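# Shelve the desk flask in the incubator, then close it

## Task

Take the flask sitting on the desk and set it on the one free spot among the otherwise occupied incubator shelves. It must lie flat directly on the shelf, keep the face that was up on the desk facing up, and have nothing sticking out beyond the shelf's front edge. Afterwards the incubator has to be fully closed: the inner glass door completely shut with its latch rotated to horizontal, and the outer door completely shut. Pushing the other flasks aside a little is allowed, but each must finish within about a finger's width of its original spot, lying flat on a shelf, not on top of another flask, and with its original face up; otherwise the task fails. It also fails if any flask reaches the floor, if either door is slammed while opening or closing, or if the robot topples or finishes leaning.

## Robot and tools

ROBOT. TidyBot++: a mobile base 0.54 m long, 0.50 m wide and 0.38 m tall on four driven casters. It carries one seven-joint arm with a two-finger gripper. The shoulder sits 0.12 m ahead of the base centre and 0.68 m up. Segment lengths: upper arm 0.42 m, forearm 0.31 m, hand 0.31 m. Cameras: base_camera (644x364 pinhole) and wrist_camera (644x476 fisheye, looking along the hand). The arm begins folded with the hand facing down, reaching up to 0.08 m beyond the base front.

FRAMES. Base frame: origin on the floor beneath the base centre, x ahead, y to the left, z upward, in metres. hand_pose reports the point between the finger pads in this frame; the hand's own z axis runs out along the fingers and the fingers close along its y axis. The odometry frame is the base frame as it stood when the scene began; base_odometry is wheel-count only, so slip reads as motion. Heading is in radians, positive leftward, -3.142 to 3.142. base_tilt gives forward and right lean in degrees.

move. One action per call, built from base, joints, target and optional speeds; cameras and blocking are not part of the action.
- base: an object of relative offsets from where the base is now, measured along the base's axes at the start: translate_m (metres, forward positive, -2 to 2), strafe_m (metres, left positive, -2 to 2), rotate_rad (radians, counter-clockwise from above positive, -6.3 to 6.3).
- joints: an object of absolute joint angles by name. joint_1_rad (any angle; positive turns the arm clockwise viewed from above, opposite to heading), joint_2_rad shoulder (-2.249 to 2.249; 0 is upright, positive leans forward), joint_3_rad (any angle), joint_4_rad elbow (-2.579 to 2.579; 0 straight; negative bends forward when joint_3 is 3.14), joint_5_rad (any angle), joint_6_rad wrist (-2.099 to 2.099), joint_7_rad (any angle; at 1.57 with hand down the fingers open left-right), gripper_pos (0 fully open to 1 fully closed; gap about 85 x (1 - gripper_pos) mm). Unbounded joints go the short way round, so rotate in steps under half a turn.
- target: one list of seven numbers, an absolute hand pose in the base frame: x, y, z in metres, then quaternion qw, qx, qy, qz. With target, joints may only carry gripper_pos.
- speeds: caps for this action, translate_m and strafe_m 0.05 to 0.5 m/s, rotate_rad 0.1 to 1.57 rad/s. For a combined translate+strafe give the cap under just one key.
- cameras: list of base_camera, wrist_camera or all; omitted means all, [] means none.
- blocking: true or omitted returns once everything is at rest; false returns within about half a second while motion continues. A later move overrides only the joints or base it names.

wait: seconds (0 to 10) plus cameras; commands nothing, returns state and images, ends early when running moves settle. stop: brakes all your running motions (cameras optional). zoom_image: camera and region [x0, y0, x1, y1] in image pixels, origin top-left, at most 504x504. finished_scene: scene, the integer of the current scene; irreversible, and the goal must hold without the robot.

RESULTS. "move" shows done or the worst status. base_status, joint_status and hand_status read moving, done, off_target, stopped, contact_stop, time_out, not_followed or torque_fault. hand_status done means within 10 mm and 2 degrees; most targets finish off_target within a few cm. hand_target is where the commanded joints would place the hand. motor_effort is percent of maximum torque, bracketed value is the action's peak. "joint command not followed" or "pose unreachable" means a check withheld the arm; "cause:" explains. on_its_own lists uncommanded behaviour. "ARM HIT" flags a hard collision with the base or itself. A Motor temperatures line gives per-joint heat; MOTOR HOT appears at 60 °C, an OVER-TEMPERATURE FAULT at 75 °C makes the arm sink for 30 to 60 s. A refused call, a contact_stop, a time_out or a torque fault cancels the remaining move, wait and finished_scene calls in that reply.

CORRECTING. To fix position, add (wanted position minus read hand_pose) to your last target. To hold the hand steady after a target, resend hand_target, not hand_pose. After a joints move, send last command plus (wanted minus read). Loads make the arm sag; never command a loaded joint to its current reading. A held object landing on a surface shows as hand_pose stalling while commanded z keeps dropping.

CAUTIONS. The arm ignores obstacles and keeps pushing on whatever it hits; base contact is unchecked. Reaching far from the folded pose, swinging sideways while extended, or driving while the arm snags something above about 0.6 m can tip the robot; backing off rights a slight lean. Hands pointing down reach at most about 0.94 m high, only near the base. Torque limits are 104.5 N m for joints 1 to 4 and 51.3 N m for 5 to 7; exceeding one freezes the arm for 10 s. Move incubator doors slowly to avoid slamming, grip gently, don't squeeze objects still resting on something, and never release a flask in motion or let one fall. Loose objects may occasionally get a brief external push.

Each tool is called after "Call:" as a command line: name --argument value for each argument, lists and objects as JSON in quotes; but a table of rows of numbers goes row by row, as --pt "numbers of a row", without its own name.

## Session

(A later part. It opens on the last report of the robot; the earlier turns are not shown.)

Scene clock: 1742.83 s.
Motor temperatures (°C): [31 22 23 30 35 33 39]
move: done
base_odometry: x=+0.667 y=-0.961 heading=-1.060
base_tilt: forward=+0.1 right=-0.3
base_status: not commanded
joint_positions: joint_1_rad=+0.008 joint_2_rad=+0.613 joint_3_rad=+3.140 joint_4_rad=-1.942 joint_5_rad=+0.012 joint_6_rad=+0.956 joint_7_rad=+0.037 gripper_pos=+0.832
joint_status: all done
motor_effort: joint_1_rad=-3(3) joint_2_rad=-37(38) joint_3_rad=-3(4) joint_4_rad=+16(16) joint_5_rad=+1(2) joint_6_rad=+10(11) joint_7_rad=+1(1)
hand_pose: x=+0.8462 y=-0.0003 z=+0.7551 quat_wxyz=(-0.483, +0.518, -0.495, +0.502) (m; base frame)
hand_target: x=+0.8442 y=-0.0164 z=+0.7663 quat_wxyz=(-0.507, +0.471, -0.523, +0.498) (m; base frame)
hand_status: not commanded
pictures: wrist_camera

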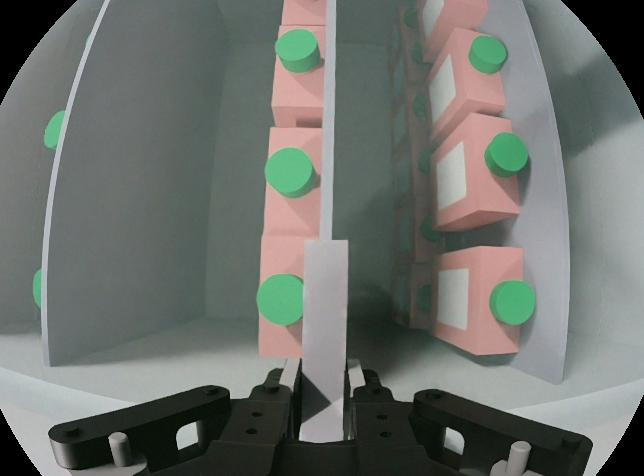

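Call:
move --joints '{"joint_7_rad": -0.09}' --cameras '["wrist_camera"]'

Call:
zoom_image --camera "wrist_camera" --region '[220, 150, 450, 400]'

Scene clock: 1759.40 s.
Motor temperatures (°C): [31 23 23 30 35 33 39]
move: done
base_odometry: x=+0.667 y=-0.961 heading=-1.060
base_tilt: forward=+0.1 right=-0.2
base_status: not commanded
joint_positions: joint_1_rad=+0.008 joint_2_rad=+0.613 joint_3_rad=+3.140 joint_4_rad=-1.942 joint_5_rad=+0.012 joint_6_rad=+0.956 joint_7_rad=-0.012 gripper_pos=+0.832
joint_status: all done
motor_effort: joint_1_rad=+0(3) joint_2_rad=-37(38) joint_3_rad=-3(3) joint_4_rad=+15(16) joint_5_rad=-1(2) joint_6_rad=+9(10) joint_7_rad=-3(3)
hand_pose: x=+0.8462 y=-0.0003 z=+0.7551 quat_wxyz=(-0.495, +0.506, -0.508, +0.490) (m; base frame)
hand_target: x=+0.8442 y=-0.0164 z=+0.7663 quat_wxyz=(-0.519, +0.457, -0.535, +0.485) (m; base frame)
hand_status: not commanded
pictures: wrist_camera

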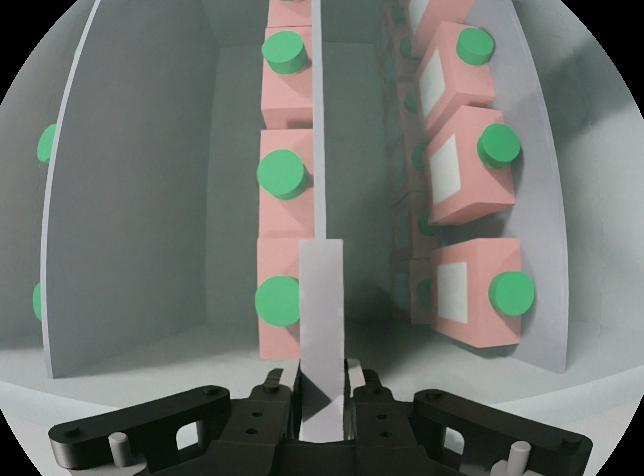

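Scaled by 2.016.

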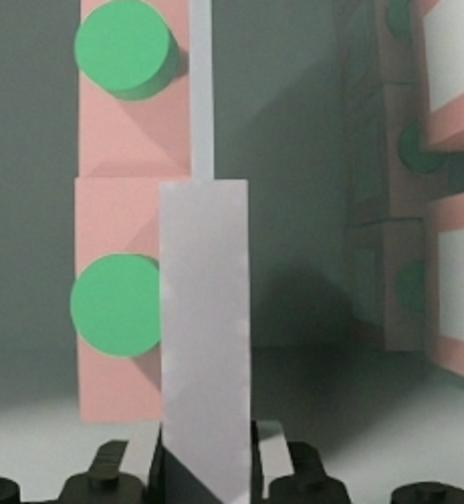

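Call:
move --joints '{"joint_7_rad": -0.16}' --cameras '["wrist_camera"]'

Call:
zoom_image --camera "wrist_camera" --region '[220, 150, 450, 400]'

Scene clock: 1764.87 s.
Motor temperatures (°C): [31 23 23 30 35 33 39]
move: done
base_odometry: x=+0.667 y=-0.961 heading=-1.060
base_tilt: forward=+0.1 right=-0.3
base_status: not commanded
joint_positions: joint_1_rad=+0.008 joint_2_rad=+0.613 joint_3_rad=+3.140 joint_4_rad=-1.942 joint_5_rad=+0.012 joint_6_rad=+0.956 joint_7_rad=-0.072 gripper_pos=+0.832
joint_status: all done
motor_effort: joint_1_rad=+1(1) joint_2_rad=-37(37) joint_3_rad=-3(3) joint_4_rad=+15(16) joint_5_rad=-4(4) joint_6_rad=+9(10) joint_7_rad=-5(6)
hand_pose: x=+0.8462 y=-0.0002 z=+0.7551 quat_wxyz=(-0.510, +0.491, -0.523, +0.475) (m; base frame)
hand_target: x=+0.8442 y=-0.0164 z=+0.7663 quat_wxyz=(-0.536, +0.438, -0.550, +0.466) (m; base frame)
hand_status: not commanded
pictures: wrist_camera

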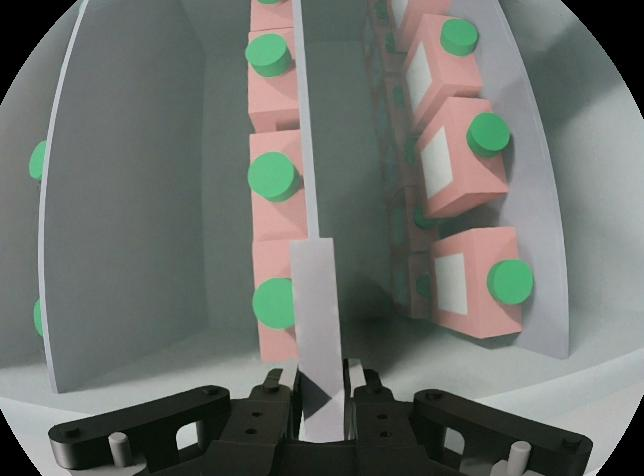

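Scaled by 2.016.

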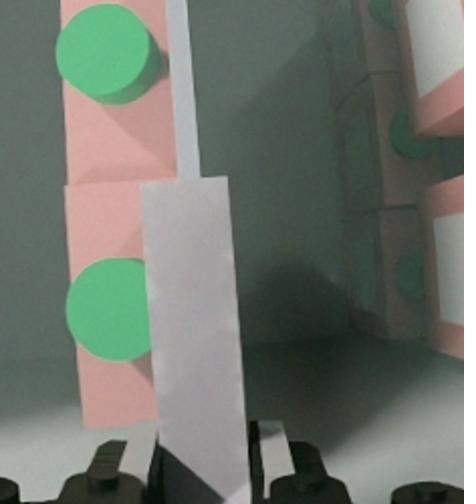

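Call:
move --joints '{"joint_7_rad": -0.06, "gripper_pos": 0.4}' --cameras '[]'

Call:
move --base '{"translate_m": -0.25}' --speeds '{"translate_m": 0.15}' --cameras '["wrist_camera"]'

Call:
zoom_image --camera "wrist_camera" --region '[200, 180, 450, 430]'

Scene clock: 1770.93 s.
Motor temperatures (°C): [31 23 23 30 35 33 39]
move: done
base_odometry: x=+0.667 y=-0.961 heading=-1.060
base_tilt: forward=+0.1 right=-0.3
base_status: not commanded
joint_positions: joint_1_rad=+0.008 joint_2_rad=+0.613 joint_3_rad=+3.140 joint_4_rad=-1.942 joint_5_rad=+0.004 joint_6_rad=+0.956 joint_7_rad=-0.057 gripper_pos=+0.400
joint_status: all done
motor_effort: joint_1_rad=+0(2) joint_2_rad=-36(36) joint_3_rad=-2(3) joint_4_rad=+15(15) joint_5_rad=+0(4) joint_6_rad=+9(9) joint_7_rad=+1(5)
hand_pose: x=+0.8462 y=-0.0021 z=+0.7551 quat_wxyz=(-0.506, +0.492, -0.522, +0.480) (m; base frame)
hand_target: x=+0.8442 y=-0.0164 z=+0.7663 quat_wxyz=(-0.512, +0.465, -0.528, +0.493) (m; base frame)
hand_status: not commanded
pictures: none
No camera images: "cameras" was empty.

Scene clock: 1773.23 s.
Motor temperatures (°C): [31 23 23 30 35 33 39]
move: done
base_odometry: x=+0.545 y=-0.742 heading=-1.060
base_tilt: forward=+0.0 right=-0.3
base_status: done
joint_positions: joint_1_rad=+0.008 joint_2_rad=+0.616 joint_3_rad=+3.140 joint_4_rad=-1.943 joint_5_rad=+0.004 joint_6_rad=+0.957 joint_7_rad=-0.057 gripper_pos=+0.400
joint_status: not commanded
motor_effort: joint_1_rad=+0(2) joint_2_rad=-36(38) joint_3_rad=-2(2) joint_4_rad=+15(16) joint_5_rad=+0(1) joint_6_rad=+9(9) joint_7_rad=+1(1)
hand_pose: x=+0.8460 y=-0.0022 z=+0.7531 quat_wxyz=(-0.505, +0.493, -0.523, +0.479) (m; base frame)
hand_target: x=+0.8442 y=-0.0164 z=+0.7663 quat_wxyz=(-0.512, +0.465, -0.528, +0.493) (m; base frame)
hand_status: not commanded
pictures: wrist_camera

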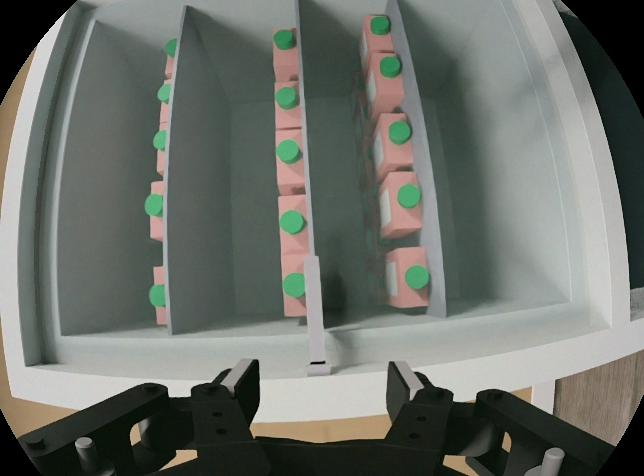

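Scaled by 2.016.

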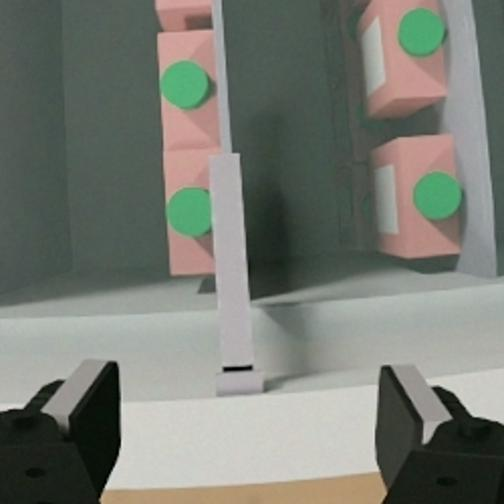

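Call:
move --base '{"translate_m": -0.7}' --speeds '{"translate_m": 0.3}' --cameras '[]'

Call:
move --joints '{"joint_1_rad": 0.4, "joint_2_rad": -0.18, "joint_3_rad": 3.1416, "joint_4_rad": -1.63, "joint_5_rad": 0.07, "joint_6_rad": -0.55, "joint_7_rad": 1.51, "gripper_pos": 1.0}'

Scene clock: 1787.60 s.
Motor temperatures (°C): [31 23 23 30 35 33 39]
move: done
base_odometry: x=+0.203 y=-0.132 heading=-1.060
base_tilt: forward=+0.0 right=-0.4
base_status: done
joint_positions: joint_1_rad=+0.008 joint_2_rad=+0.617 joint_3_rad=+3.140 joint_4_rad=-1.944 joint_5_rad=+0.004 joint_6_rad=+0.957 joint_7_rad=-0.057 gripper_pos=+0.400
joint_status: not commanded
motor_effort: joint_1_rad=+0(2) joint_2_rad=-36(39) joint_3_rad=-1(3) joint_4_rad=+14(16) joint_5_rad=+0(1) joint_6_rad=+9(9) joint_7_rad=+1(1)
hand_pose: x=+0.8459 y=-0.0022 z=+0.7517 quat_wxyz=(-0.505, +0.493, -0.523, +0.478) (m; base frame)
hand_target: x=+0.8442 y=-0.0164 z=+0.7663 quat_wxyz=(-0.512, +0.465, -0.528, +0.493) (m; base frame)
hand_status: not commanded
pictures: none
No camera images: "cameras" was empty.

Scene clock: 1790.20 s.
Motor temperatures (°C): [31 23 23 30 35 33 39]
move: done
base_odometry: x=+0.203 y=-0.132 heading=-1.060
base_tilt: forward=+0.0 right=-0.3
base_status: not commanded
joint_positions: joint_1_rad=+0.385 joint_2_rad=-0.174 joint_3_rad=+3.140 joint_4_rad=-1.646 joint_5_rad=+0.004 joint_6_rad=-0.494 joint_7_rad=+1.430 gripper_pos=+0.999
joint_status: all done
motor_effort: joint_1_rad=+1(2) joint_2_rad=-15(39) joint_3_rad=-1(2) joint_4_rad=+22(22) joint_5_rad=+0(1) joint_6_rad=+8(10) joint_7_rad=+1(1)
hand_pose: x=+0.6085 y=-0.1963 z=+1.0073 quat_wxyz=(+0.069, +0.804, -0.214, +0.550) (m; base frame)
hand_target: x=+0.5938 y=-0.2117 z=+1.0045 quat_wxyz=(+0.122, +0.822, -0.177, +0.527) (m; base frame)
hand_status: not commanded
pictures: base_camera, wrist_camera

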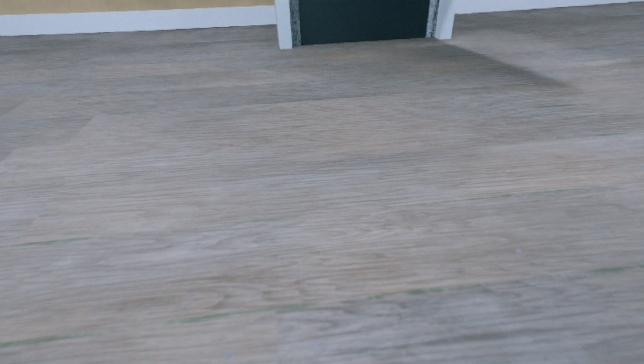

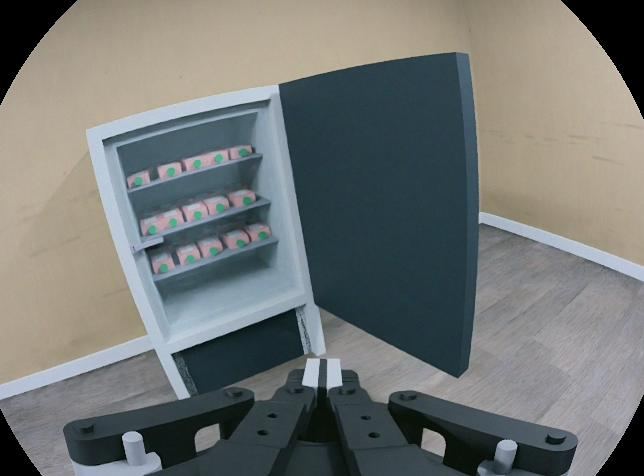

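Call:
move --joints '{"joint_1_rad": -0.02}' --base '{"strafe_m": -1.1}' --speeds '{"strafe_m": 0.3}' --cameras '["wrist_camera"]'

Scene clock: 1860.90 s.
Motor temperatures (°C): [31 22 23 30 35 33 39]
move: done
base_odometry: x=-0.757 y=-0.670 heading=-1.060
base_tilt: forward=+0.0 right=-0.3
base_status: done
joint_positions: joint_1_rad=-0.008 joint_2_rad=-0.174 joint_3_rad=+3.140 joint_4_rad=-1.646 joint_5_rad=+0.004 joint_6_rad=-0.498 joint_7_rad=+1.433 gripper_pos=+0.999
joint_status: all done
motor_effort: joint_1_rad=-1(2) joint_2_rad=-15(16) joint_3_rad=+0(3) joint_4_rad=+21(22) joint_5_rad=+0(1) joint_6_rad=+8(9) joint_7_rad=+1(1)
hand_pose: x=+0.6459 y=+0.0060 z=+1.0064 quat_wxyz=(-0.039, +0.831, -0.052, +0.552) (m; base frame)
hand_target: x=+0.6389 y=+0.0004 z=+1.0045 quat_wxyz=(+0.010, +0.841, -0.002, +0.541) (m; base frame)
hand_status: not commanded
pictures: wrist_camera

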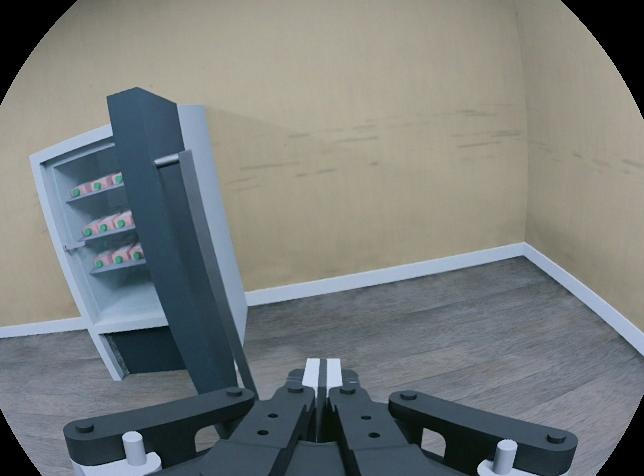

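Call:
move --base '{"translate_m": 0.55}' --joints '{"joint_7_rad": 1.58}' --speeds '{"translate_m": 0.3}' --cameras '["wrist_camera"]'

Scene clock: 1896.43 s.
Motor temperatures (°C): [31 22 23 31 35 33 39]
move: done
base_odometry: x=-0.488 y=-1.150 heading=-1.060
base_tilt: forward=+0.1 right=-0.3
base_status: done
joint_positions: joint_1_rad=-0.008 joint_2_rad=-0.173 joint_3_rad=+3.140 joint_4_rad=-1.645 joint_5_rad=+0.004 joint_6_rad=-0.499 joint_7_rad=+1.516 gripper_pos=+0.999
joint_status: all done
motor_effort: joint_1_rad=+0(1) joint_2_rad=-15(18) joint_3_rad=+0(2) joint_4_rad=+21(22) joint_5_rad=+0(1) joint_6_rad=+8(9) joint_7_rad=+1(1)
hand_pose: x=+0.6461 y=+0.0060 z=+1.0056 quat_wxyz=(-0.016, +0.834, -0.018, +0.552) (m; base frame)
hand_target: x=+0.6389 y=+0.0004 z=+1.0045 quat_wxyz=(+0.029, +0.841, +0.027, +0.540) (m; base frame)
hand_status: not commanded
pictures: wrist_camera

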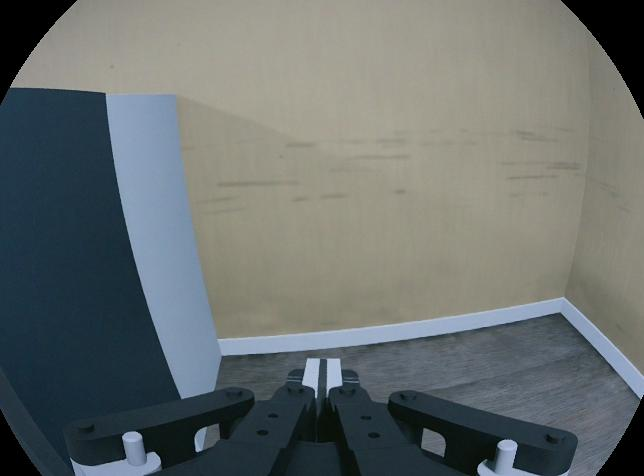

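Call:
move --base '{"strafe_m": 0.2}' --speeds '{"strafe_m": 0.07}' --cameras '["wrist_camera"]'

Scene clock: 1908.87 s.
Motor temperatures (°C): [31 22 23 31 35 33 39]
move: done
base_odometry: x=-0.313 y=-1.052 heading=-1.060
base_tilt: forward=+0.1 right=-0.3
base_status: done
joint_positions: joint_1_rad=-0.011 joint_2_rad=-0.173 joint_3_rad=+3.140 joint_4_rad=-1.645 joint_5_rad=+0.005 joint_6_rad=-0.499 joint_7_rad=+1.516 gripper_pos=+0.999
joint_status: not commanded
motor_effort: joint_1_rad=+0(2) joint_2_rad=-15(16) joint_3_rad=+0(3) joint_4_rad=+22(23) joint_5_rad=+0(1) joint_6_rad=+8(9) joint_7_rad=+0(1)
hand_pose: x=+0.6461 y=+0.0071 z=+1.0056 quat_wxyz=(-0.016, +0.834, -0.017, +0.552) (m; base frame)
hand_target: x=+0.6389 y=+0.0004 z=+1.0045 quat_wxyz=(+0.029, +0.841, +0.027, +0.540) (m; base frame)
hand_status: not commanded
pictures: wrist_camera

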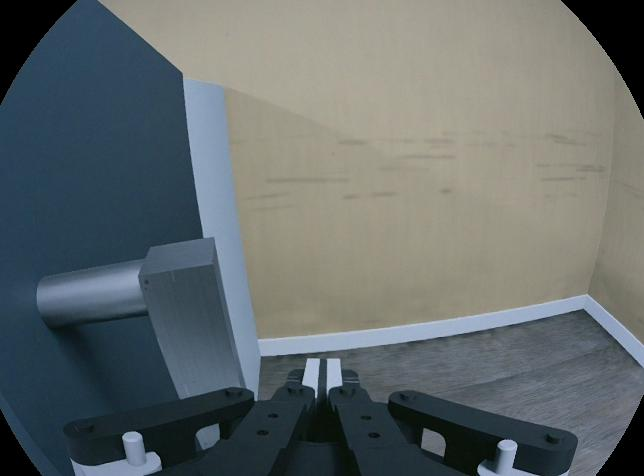

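Call:
move --base '{"strafe_m": 0.12, "translate_m": -0.01}' --speeds '{"strafe_m": 0.06}' --cameras '["wrist_camera"]'

Scene clock: 1916.73 s.
Motor temperatures (°C): [31 22 23 31 35 33 39]
move: done
base_odometry: x=-0.214 y=-0.985 heading=-1.060
base_tilt: forward=+0.0 right=-0.3
base_status: done
joint_positions: joint_1_rad=-0.014 joint_2_rad=-0.199 joint_3_rad=+3.145 joint_4_rad=-1.646 joint_5_rad=+0.015 joint_6_rad=-0.547 joint_7_rad=+1.516 gripper_pos=+0.999
joint_status: not commanded
motor_effort: joint_1_rad=-2(4) joint_2_rad=-9(16) joint_3_rad=-2(5) joint_4_rad=+24(27) joint_5_rad=+0(2) joint_6_rad=+13(16) joint_7_rad=+0(1)
hand_pose: x=+0.6316 y=+0.0041 z=+1.0051 quat_wxyz=(-0.011, +0.840, -0.016, +0.543) (m; base frame)
hand_target: x=+0.6389 y=+0.0004 z=+1.0045 quat_wxyz=(+0.029, +0.841, +0.027, +0.540) (m; base frame)
hand_status: not commanded
pictures: wrist_camera

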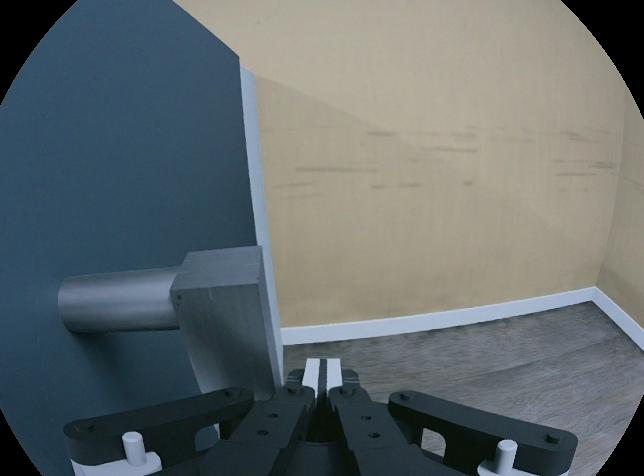

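Call:
move --base '{"strafe_m": 0.04, "translate_m": -0.03}' --speeds '{"strafe_m": 0.06}' --cameras '["wrist_camera"]'

Scene clock: 1922.77 s.
Motor temperatures (°C): [31 22 23 31 35 33 39]
move: done
base_odometry: x=-0.193 y=-0.939 heading=-1.060
base_tilt: forward=+0.1 right=-0.3
base_status: done
joint_positions: joint_1_rad=-0.015 joint_2_rad=-0.187 joint_3_rad=+3.146 joint_4_rad=-1.638 joint_5_rad=+0.015 joint_6_rad=-0.547 joint_7_rad=+1.516 gripper_pos=+0.999
joint_status: not commanded
motor_effort: joint_1_rad=+0(4) joint_2_rad=-15(15) joint_3_rad=+0(5) joint_4_rad=+21(24) joint_5_rad=+0(2) joint_6_rad=+8(12) joint_7_rad=+0(1)
hand_pose: x=+0.6361 y=+0.0038 z=+1.0040 quat_wxyz=(-0.011, +0.841, -0.016, +0.541) (m; base frame)
hand_target: x=+0.6389 y=+0.0004 z=+1.0045 quat_wxyz=(+0.029, +0.841, +0.027, +0.540) (m; base frame)
hand_status: not commanded
pictures: wrist_camera

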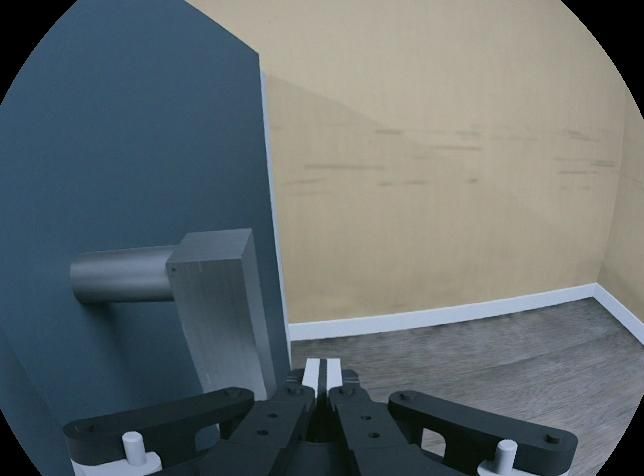

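Call:
move --base '{"strafe_m": 0.12}' --speeds '{"strafe_m": 0.06}' --cameras '["wrist_camera"]'

Scene clock: 1928.43 s.
Motor temperatures (°C): [31 22 23 31 35 33 39]
move: done
base_odometry: x=-0.088 y=-0.880 heading=-1.060
base_tilt: forward=+0.0 right=-0.3
base_status: done
joint_positions: joint_1_rad=-0.014 joint_2_rad=-0.187 joint_3_rad=+3.146 joint_4_rad=-1.638 joint_5_rad=+0.018 joint_6_rad=-0.547 joint_7_rad=+1.516 gripper_pos=+0.999
joint_status: not commanded
motor_effort: joint_1_rad=-1(3) joint_2_rad=-15(16) joint_3_rad=-1(5) joint_4_rad=+21(22) joint_5_rad=+0(2) joint_6_rad=+8(9) joint_7_rad=+0(1)
hand_pose: x=+0.6363 y=+0.0032 z=+1.0038 quat_wxyz=(-0.010, +0.841, -0.015, +0.541) (m; base frame)
hand_target: x=+0.6389 y=+0.0004 z=+1.0045 quat_wxyz=(+0.029, +0.841, +0.027, +0.540) (m; base frame)
hand_status: not commanded
pictures: wrist_camera

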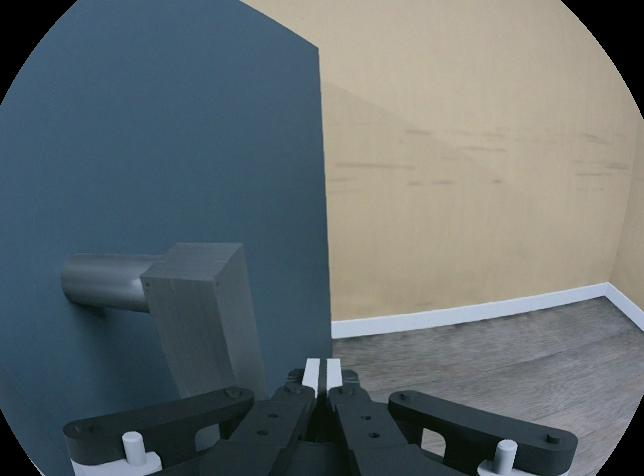

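Call:
move --base '{"strafe_m": 0.15, "translate_m": 0.0}' --speeds '{"strafe_m": 0.06}' --cameras '["wrist_camera"]'

Scene clock: 1936.00 s.
Motor temperatures (°C): [31 22 23 31 35 33 39]
move: done
base_odometry: x=+0.042 y=-0.807 heading=-1.060
base_tilt: forward=+0.0 right=-0.3
base_status: done
joint_positions: joint_1_rad=-0.013 joint_2_rad=-0.187 joint_3_rad=+3.148 joint_4_rad=-1.638 joint_5_rad=+0.019 joint_6_rad=-0.547 joint_7_rad=+1.516 gripper_pos=+0.999
joint_status: not commanded
motor_effort: joint_1_rad=+1(4) joint_2_rad=-15(15) joint_3_rad=-1(4) joint_4_rad=+22(22) joint_5_rad=+0(2) joint_6_rad=+8(9) joint_7_rad=+0(1)
hand_pose: x=+0.6363 y=+0.0017 z=+1.0038 quat_wxyz=(-0.009, +0.841, -0.016, +0.541) (m; base frame)
hand_target: x=+0.6389 y=+0.0004 z=+1.0045 quat_wxyz=(+0.029, +0.841, +0.027, +0.540) (m; base frame)
hand_status: not commanded
pictures: wrist_camera

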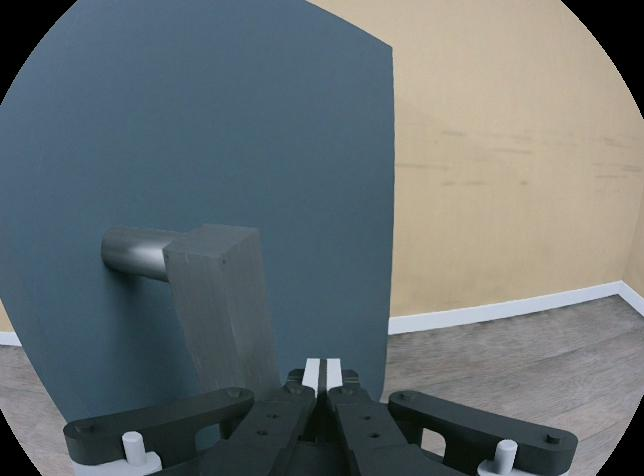

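Call:
move --base '{"strafe_m": 0.11, "translate_m": 0.05}' --speeds '{"strafe_m": 0.06}' --cameras '["wrist_camera"]'

Scene clock: 1944.47 s.
Motor temperatures (°C): [31 22 23 31 35 33 39]
move: done
base_odometry: x=+0.163 y=-0.796 heading=-1.060
base_tilt: forward=+0.0 right=-0.3
base_status: done
joint_positions: joint_1_rad=-0.015 joint_2_rad=-0.185 joint_3_rad=+3.147 joint_4_rad=-1.637 joint_5_rad=+0.020 joint_6_rad=-0.547 joint_7_rad=+1.516 gripper_pos=+0.999
joint_status: not commanded
motor_effort: joint_1_rad=+0(5) joint_2_rad=-15(16) joint_3_rad=+0(5) joint_4_rad=+22(24) joint_5_rad=+0(2) joint_6_rad=+8(12) joint_7_rad=+0(1)
hand_pose: x=+0.6370 y=+0.0024 z=+1.0032 quat_wxyz=(-0.009, +0.841, -0.015, +0.540) (m; base frame)
hand_target: x=+0.6389 y=+0.0004 z=+1.0045 quat_wxyz=(+0.029, +0.841, +0.027, +0.540) (m; base frame)
hand_status: not commanded
pictures: wrist_camera

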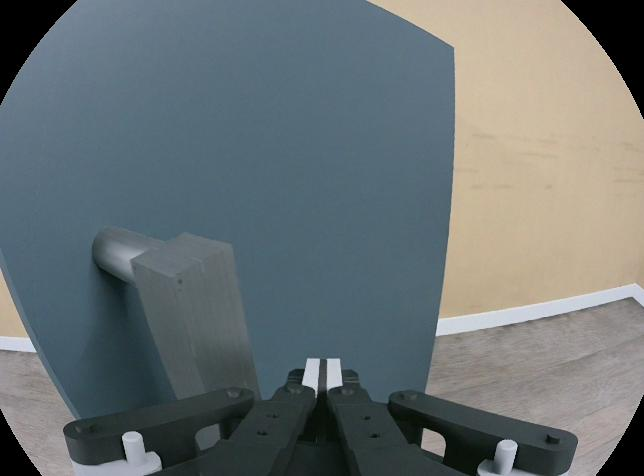

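Call:
move --base '{"strafe_m": 0.1, "translate_m": 0.06}' --speeds '{"strafe_m": 0.06}' --cameras '["wrist_camera"]'

Call:
move --base '{"strafe_m": 0.07, "translate_m": 0.08}' --speeds '{"strafe_m": 0.06}' --cameras '["wrist_camera"]'

Scene clock: 1952.10 s.
Motor temperatures (°C): [31 22 23 31 35 33 39]
move: done
base_odometry: x=+0.279 y=-0.799 heading=-1.060
base_tilt: forward=+0.0 right=-0.3
base_status: done
joint_positions: joint_1_rad=-0.015 joint_2_rad=-0.184 joint_3_rad=+3.147 joint_4_rad=-1.637 joint_5_rad=+0.021 joint_6_rad=-0.547 joint_7_rad=+1.516 gripper_pos=+0.999
joint_status: not commanded
motor_effort: joint_1_rad=+0(3) joint_2_rad=-15(16) joint_3_rad=-1(3) joint_4_rad=+22(23) joint_5_rad=+1(1) joint_6_rad=+8(11) joint_7_rad=+1(1)
hand_pose: x=+0.6373 y=+0.0023 z=+1.0027 quat_wxyz=(-0.008, +0.841, -0.015, +0.540) (m; base frame)
hand_target: x=+0.6389 y=+0.0004 z=+1.0045 quat_wxyz=(+0.029, +0.841, +0.027, +0.540) (m; base frame)
hand_status: not commanded
pictures: wrist_camera

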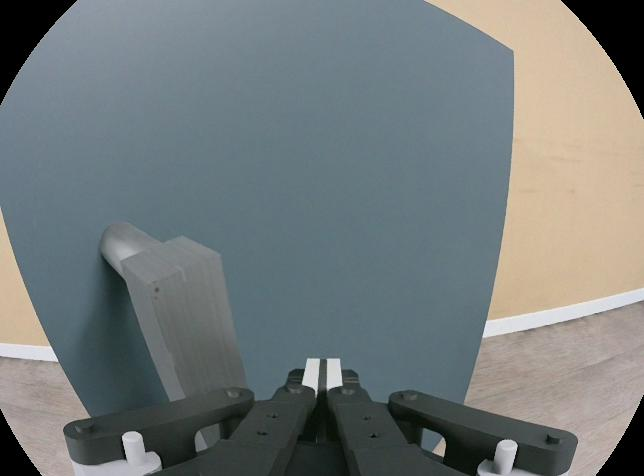

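Scene clock: 1954.37 s.
Motor temperatures (°C): [31 22 23 31 35 33 39]
move: done
base_odometry: x=+0.380 y=-0.835 heading=-1.059
base_tilt: forward=+0.1 right=-0.3
base_status: done
joint_positions: joint_1_rad=-0.015 joint_2_rad=-0.183 joint_3_rad=+3.147 joint_4_rad=-1.637 joint_5_rad=+0.021 joint_6_rad=-0.548 joint_7_rad=+1.516 gripper_pos=+0.999
joint_status: not commanded
motor_effort: joint_1_rad=+0(3) joint_2_rad=-15(17) joint_3_rad=-1(3) joint_4_rad=+22(22) joint_5_rad=+0(1) joint_6_rad=+8(10) joint_7_rad=+0(1)
hand_pose: x=+0.6377 y=+0.0022 z=+1.0020 quat_wxyz=(-0.008, +0.842, -0.015, +0.539) (m; base frame)
hand_target: x=+0.6389 y=+0.0004 z=+1.0045 quat_wxyz=(+0.029, +0.841, +0.027, +0.540) (m; base frame)
hand_status: not commanded
pictures: wrist_camera

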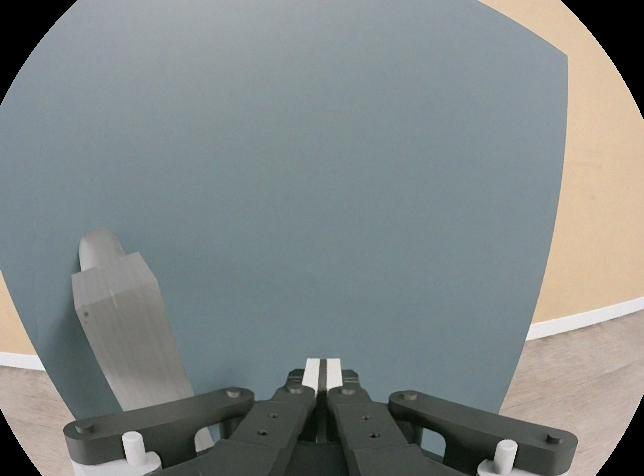

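Call:
move --base '{"strafe_m": 0.05, "translate_m": 0.15}' --speeds '{"translate_m": 0.06}' --cameras '["wrist_camera"]'

Scene clock: 1965.00 s.
Motor temperatures (°C): [31 22 23 31 35 33 39]
move: done
base_odometry: x=+0.497 y=-0.941 heading=-1.059
base_tilt: forward=+0.0 right=-0.3
base_status: done
joint_positions: joint_1_rad=-0.015 joint_2_rad=-0.181 joint_3_rad=+3.148 joint_4_rad=-1.637 joint_5_rad=+0.021 joint_6_rad=-0.549 joint_7_rad=+1.516 gripper_pos=+0.999
joint_status: not commanded
motor_effort: joint_1_rad=-1(3) joint_2_rad=-15(18) joint_3_rad=-1(3) joint_4_rad=+22(23) joint_5_rad=+0(1) joint_6_rad=+8(12) joint_7_rad=+0(1)
hand_pose: x=+0.6379 y=+0.0021 z=+1.0007 quat_wxyz=(-0.008, +0.843, -0.015, +0.538) (m; base frame)
hand_target: x=+0.6389 y=+0.0004 z=+1.0045 quat_wxyz=(+0.029, +0.841, +0.027, +0.540) (m; base frame)
hand_status: not commanded
pictures: wrist_camera

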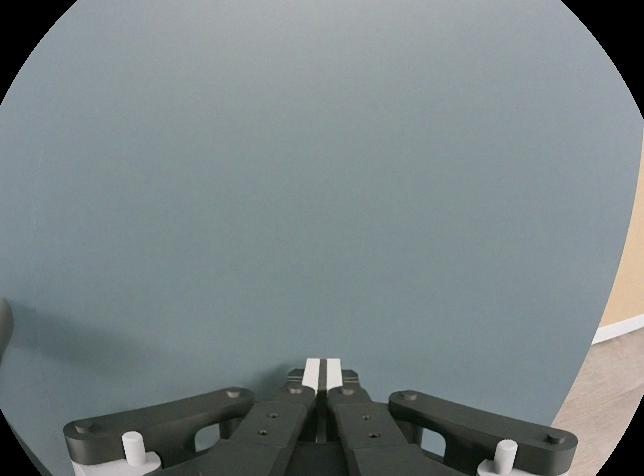

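Call:
move --base '{"translate_m": 0.08, "strafe_m": 0.03}' --speeds '{"translate_m": 0.05}' --cameras '["wrist_camera"]'

Call:
move --base '{"translate_m": 0.06}' --speeds '{"translate_m": 0.05}' --cameras '["wrist_camera"]'

Scene clock: 1973.20 s.
Motor temperatures (°C): [31 22 23 31 35 33 39]
move: done
base_odometry: x=+0.562 y=-0.996 heading=-1.059
base_tilt: forward=+0.0 right=-0.4
base_status: done
joint_positions: joint_1_rad=-0.015 joint_2_rad=-0.180 joint_3_rad=+3.148 joint_4_rad=-1.638 joint_5_rad=+0.021 joint_6_rad=-0.550 joint_7_rad=+1.516 gripper_pos=+0.999
joint_status: not commanded
motor_effort: joint_1_rad=+0(3) joint_2_rad=-15(17) joint_3_rad=+0(3) joint_4_rad=+22(24) joint_5_rad=+0(1) joint_6_rad=+8(13) joint_7_rad=+1(1)
hand_pose: x=+0.6382 y=+0.0021 z=+0.9998 quat_wxyz=(-0.008, +0.843, -0.015, +0.537) (m; base frame)
hand_target: x=+0.6389 y=+0.0004 z=+1.0045 quat_wxyz=(+0.029, +0.841, +0.027, +0.540) (m; base frame)
hand_status: not commanded
pictures: wrist_camera

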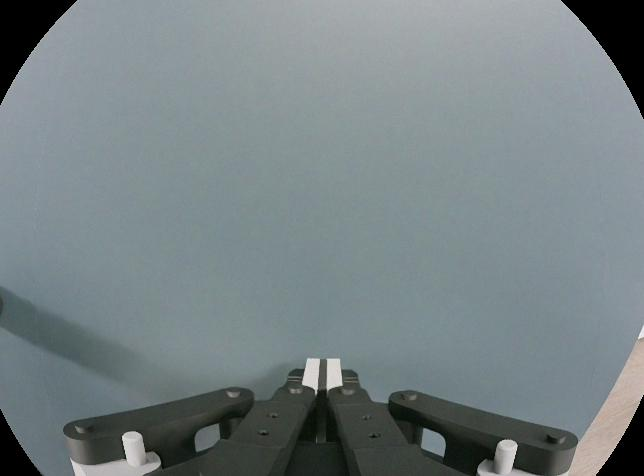

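Scene clock: 1974.87 s.
Motor temperatures (°C): [31 21 23 31 35 33 39]
move: done
base_odometry: x=+0.592 y=-1.049 heading=-1.059
base_tilt: forward=+0.1 right=-0.3
base_status: done
joint_positions: joint_1_rad=-0.015 joint_2_rad=-0.180 joint_3_rad=+3.148 joint_4_rad=-1.638 joint_5_rad=+0.021 joint_6_rad=-0.551 joint_7_rad=+1.516 gripper_pos=+0.999
joint_status: not commanded
motor_effort: joint_1_rad=-1(2) joint_2_rad=-15(18) joint_3_rad=+0(2) joint_4_rad=+22(25) joint_5_rad=+0(1) joint_6_rad=+8(12) joint_7_rad=+1(1)
hand_pose: x=+0.6380 y=+0.0021 z=+0.9994 quat_wxyz=(-0.008, +0.844, -0.015, +0.537) (m; base frame)
hand_target: x=+0.6389 y=+0.0004 z=+1.0045 quat_wxyz=(+0.029, +0.841, +0.027, +0.540) (m; base frame)
hand_status: not commanded
pictures: wrist_camera

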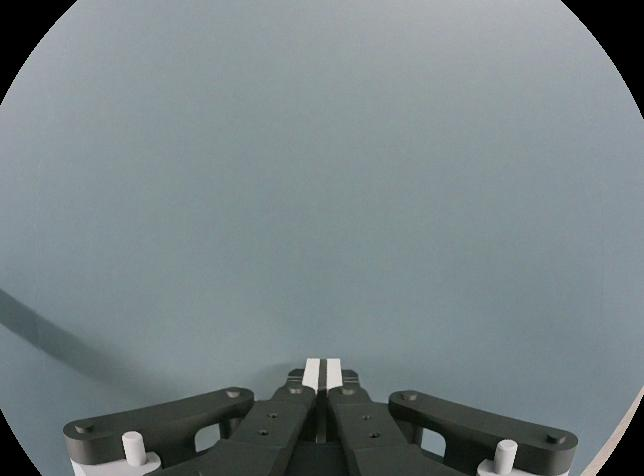

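Call:
move --base '{"translate_m": 0.05}' --speeds '{"translate_m": 0.05}' --cameras '[]'

Call:
move --base '{"translate_m": 0.03}' --speeds '{"translate_m": 0.05}' --cameras '["wrist_camera"]'

Scene clock: 1981.07 s.
Motor temperatures (°C): [31 21 23 31 35 33 39]
move: done
base_odometry: x=+0.616 y=-1.092 heading=-1.059
base_tilt: forward=+0.0 right=-0.3
base_status: done
joint_positions: joint_1_rad=-0.015 joint_2_rad=-0.180 joint_3_rad=+3.148 joint_4_rad=-1.638 joint_5_rad=+0.021 joint_6_rad=-0.551 joint_7_rad=+1.516 gripper_pos=+0.999
joint_status: not commanded
motor_effort: joint_1_rad=-1(1) joint_2_rad=-15(17) joint_3_rad=-1(1) joint_4_rad=+22(24) joint_5_rad=+0(1) joint_6_rad=+8(13) joint_7_rad=+1(1)
hand_pose: x=+0.6379 y=+0.0021 z=+0.9992 quat_wxyz=(-0.008, +0.844, -0.015, +0.536) (m; base frame)
hand_target: x=+0.6389 y=+0.0004 z=+1.0045 quat_wxyz=(+0.029, +0.841, +0.027, +0.540) (m; base frame)
hand_status: not commanded
pictures: none
No camera images: "cameras" was empty.

Scene clock: 1982.13 s.
Motor temperatures (°C): [31 21 23 31 35 33 39]
move: done
base_odometry: x=+0.631 y=-1.119 heading=-1.059
base_tilt: forward=+0.0 right=-0.3
base_status: done
joint_positions: joint_1_rad=-0.015 joint_2_rad=-0.177 joint_3_rad=+3.148 joint_4_rad=-1.638 joint_5_rad=+0.021 joint_6_rad=-0.552 joint_7_rad=+1.516 gripper_pos=+0.999
joint_status: not commanded
motor_effort: joint_1_rad=-1(1) joint_2_rad=-15(17) joint_3_rad=-1(2) joint_4_rad=+22(23) joint_5_rad=+0(1) joint_6_rad=+8(12) joint_7_rad=+0(1)
hand_pose: x=+0.6387 y=+0.0021 z=+0.9974 quat_wxyz=(-0.008, +0.845, -0.015, +0.535) (m; base frame)
hand_target: x=+0.6389 y=+0.0004 z=+1.0045 quat_wxyz=(+0.029, +0.841, +0.027, +0.540) (m; base frame)
hand_status: not commanded
pictures: wrist_camera

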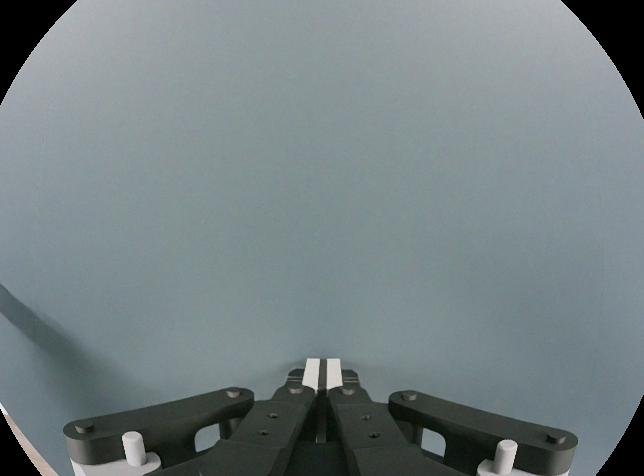

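Call:
move --base '{"translate_m": 0.03}' --speeds '{"translate_m": 0.05}' --cameras '["wrist_camera"]'

Call:
move --base '{"translate_m": 0.02}' --speeds '{"translate_m": 0.05}' --cameras '["wrist_camera"]'

Scene clock: 1988.93 s.
Motor temperatures (°C): [31 21 23 31 35 33 39]
move: done
base_odometry: x=+0.646 y=-1.144 heading=-1.059
base_tilt: forward=+0.0 right=-0.3
base_status: done
joint_positions: joint_1_rad=-0.015 joint_2_rad=-0.231 joint_3_rad=+3.147 joint_4_rad=-1.661 joint_5_rad=+0.021 joint_6_rad=-0.599 joint_7_rad=+1.516 gripper_pos=+0.999
joint_status: not commanded
motor_effort: joint_1_rad=+0(1) joint_2_rad=-2(15) joint_3_rad=+1(2) joint_4_rad=+28(29) joint_5_rad=+0(1) joint_6_rad=+18(22) joint_7_rad=+0(1)
hand_pose: x=+0.6132 y=+0.0021 z=+0.9983 quat_wxyz=(-0.008, +0.849, -0.015, +0.528) (m; base frame)
hand_target: x=+0.6389 y=+0.0004 z=+1.0045 quat_wxyz=(+0.029, +0.841, +0.027, +0.540) (m; base frame)
hand_status: not commanded
pictures: wrist_camera

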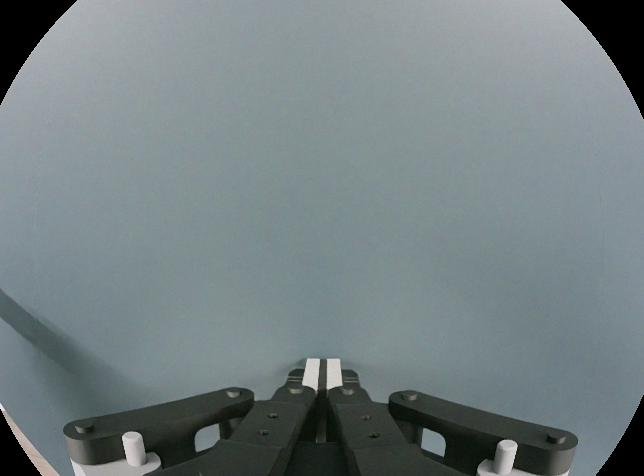

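Scene clock: 1989.87 s.
Motor temperatures (°C): [31 21 23 31 35 33 39]
move: done
base_odometry: x=+0.656 y=-1.161 heading=-1.059
base_tilt: forward=+0.0 right=-0.3
base_status: done
joint_positions: joint_1_rad=-0.015 joint_2_rad=-0.270 joint_3_rad=+3.146 joint_4_rad=-1.674 joint_5_rad=+0.021 joint_6_rad=-0.636 joint_7_rad=+1.516 gripper_pos=+0.999
joint_status: not commanded
motor_effort: joint_1_rad=+1(1) joint_2_rad=+6(8) joint_3_rad=+1(2) joint_4_rad=+28(32) joint_5_rad=+0(1) joint_6_rad=+24(27) joint_7_rad=+0(1)
hand_pose: x=+0.5944 y=+0.0020 z=+0.9984 quat_wxyz=(-0.008, +0.852, -0.015, +0.523) (m; base frame)
hand_target: x=+0.6389 y=+0.0004 z=+1.0045 quat_wxyz=(+0.029, +0.841, +0.027, +0.540) (m; base frame)
hand_status: not commanded
pictures: wrist_camera

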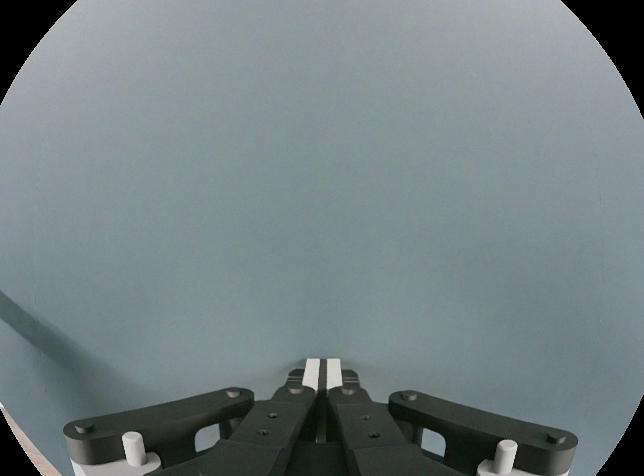

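Call:
move --base '{"translate_m": -0.8}' --speeds '{"translate_m": 0.2}' --cameras '["wrist_camera"]'

Call:
move --base '{"strafe_m": 0.9, "translate_m": 0.1}' --joints '{"joint_1_rad": 0.7}' --speeds '{"strafe_m": 0.3}' --cameras '["wrist_camera"]'

Scene clock: 2001.67 s.
Motor temperatures (°C): [31 21 23 31 35 33 39]
move: done
base_odometry: x=+0.264 y=-0.464 heading=-1.059
base_tilt: forward=+0.1 right=-0.3
base_status: done
joint_positions: joint_1_rad=-0.015 joint_2_rad=-0.177 joint_3_rad=+3.146 joint_4_rad=-1.641 joint_5_rad=+0.021 joint_6_rad=-0.563 joint_7_rad=+1.516 gripper_pos=+0.999
joint_status: not commanded
motor_effort: joint_1_rad=-1(2) joint_2_rad=-15(18) joint_3_rad=-1(3) joint_4_rad=+22(28) joint_5_rad=+0(1) joint_6_rad=+8(23) joint_7_rad=+1(1)
hand_pose: x=+0.6370 y=+0.0031 z=+0.9925 quat_wxyz=(-0.008, +0.849, -0.014, +0.529) (m; base frame)
hand_target: x=+0.6389 y=+0.0004 z=+1.0045 quat_wxyz=(+0.029, +0.841, +0.027, +0.540) (m; base frame)
hand_status: not commanded
pictures: wrist_camera

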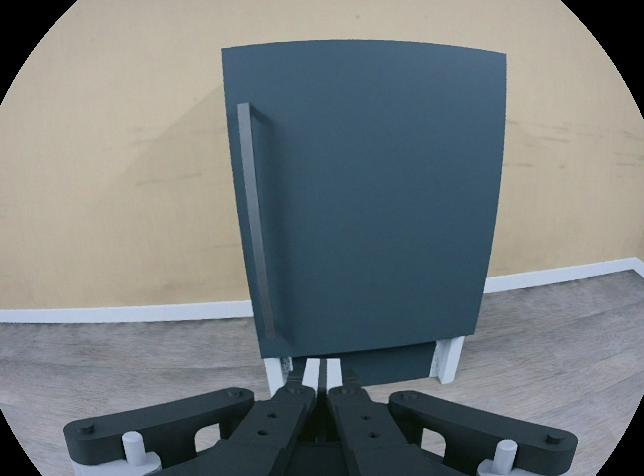

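Scene clock: 2005.60 s.
Motor temperatures (°C): [31 21 23 31 35 33 39]
move: done
base_odometry: x=+1.097 y=-0.110 heading=-1.058
base_tilt: forward=+0.0 right=-0.3
base_status: done
joint_positions: joint_1_rad=+0.688 joint_2_rad=-0.177 joint_3_rad=+3.146 joint_4_rad=-1.641 joint_5_rad=+0.022 joint_6_rad=-0.563 joint_7_rad=+1.516 gripper_pos=+0.999
joint_status: all done
motor_effort: joint_1_rad=-1(3) joint_2_rad=-15(16) joint_3_rad=-1(3) joint_4_rad=+22(22) joint_5_rad=+0(1) joint_6_rad=+8(8) joint_7_rad=+0(1)
hand_pose: x=+0.5162 y=-0.3325 z=+0.9925 quat_wxyz=(+0.175, +0.792, -0.306, +0.499) (m; base frame)
hand_target: x=+0.5101 y=-0.3425 z=+1.0045 quat_wxyz=(+0.217, +0.796, -0.270, +0.495) (m; base frame)
hand_status: not commanded
pictures: wrist_camera

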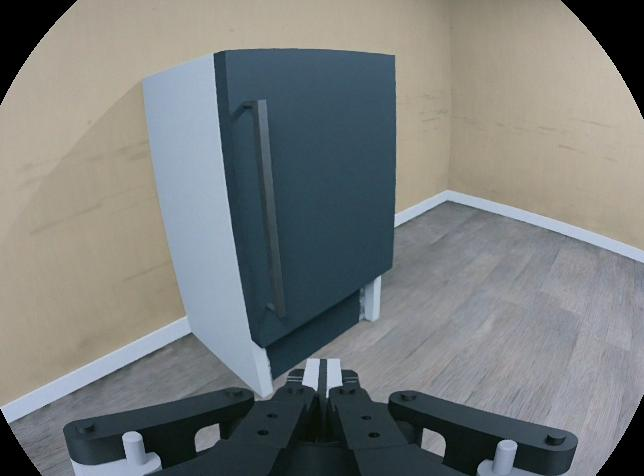

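Call:
finished_scene --scene 1

The scene is finished: the task was done.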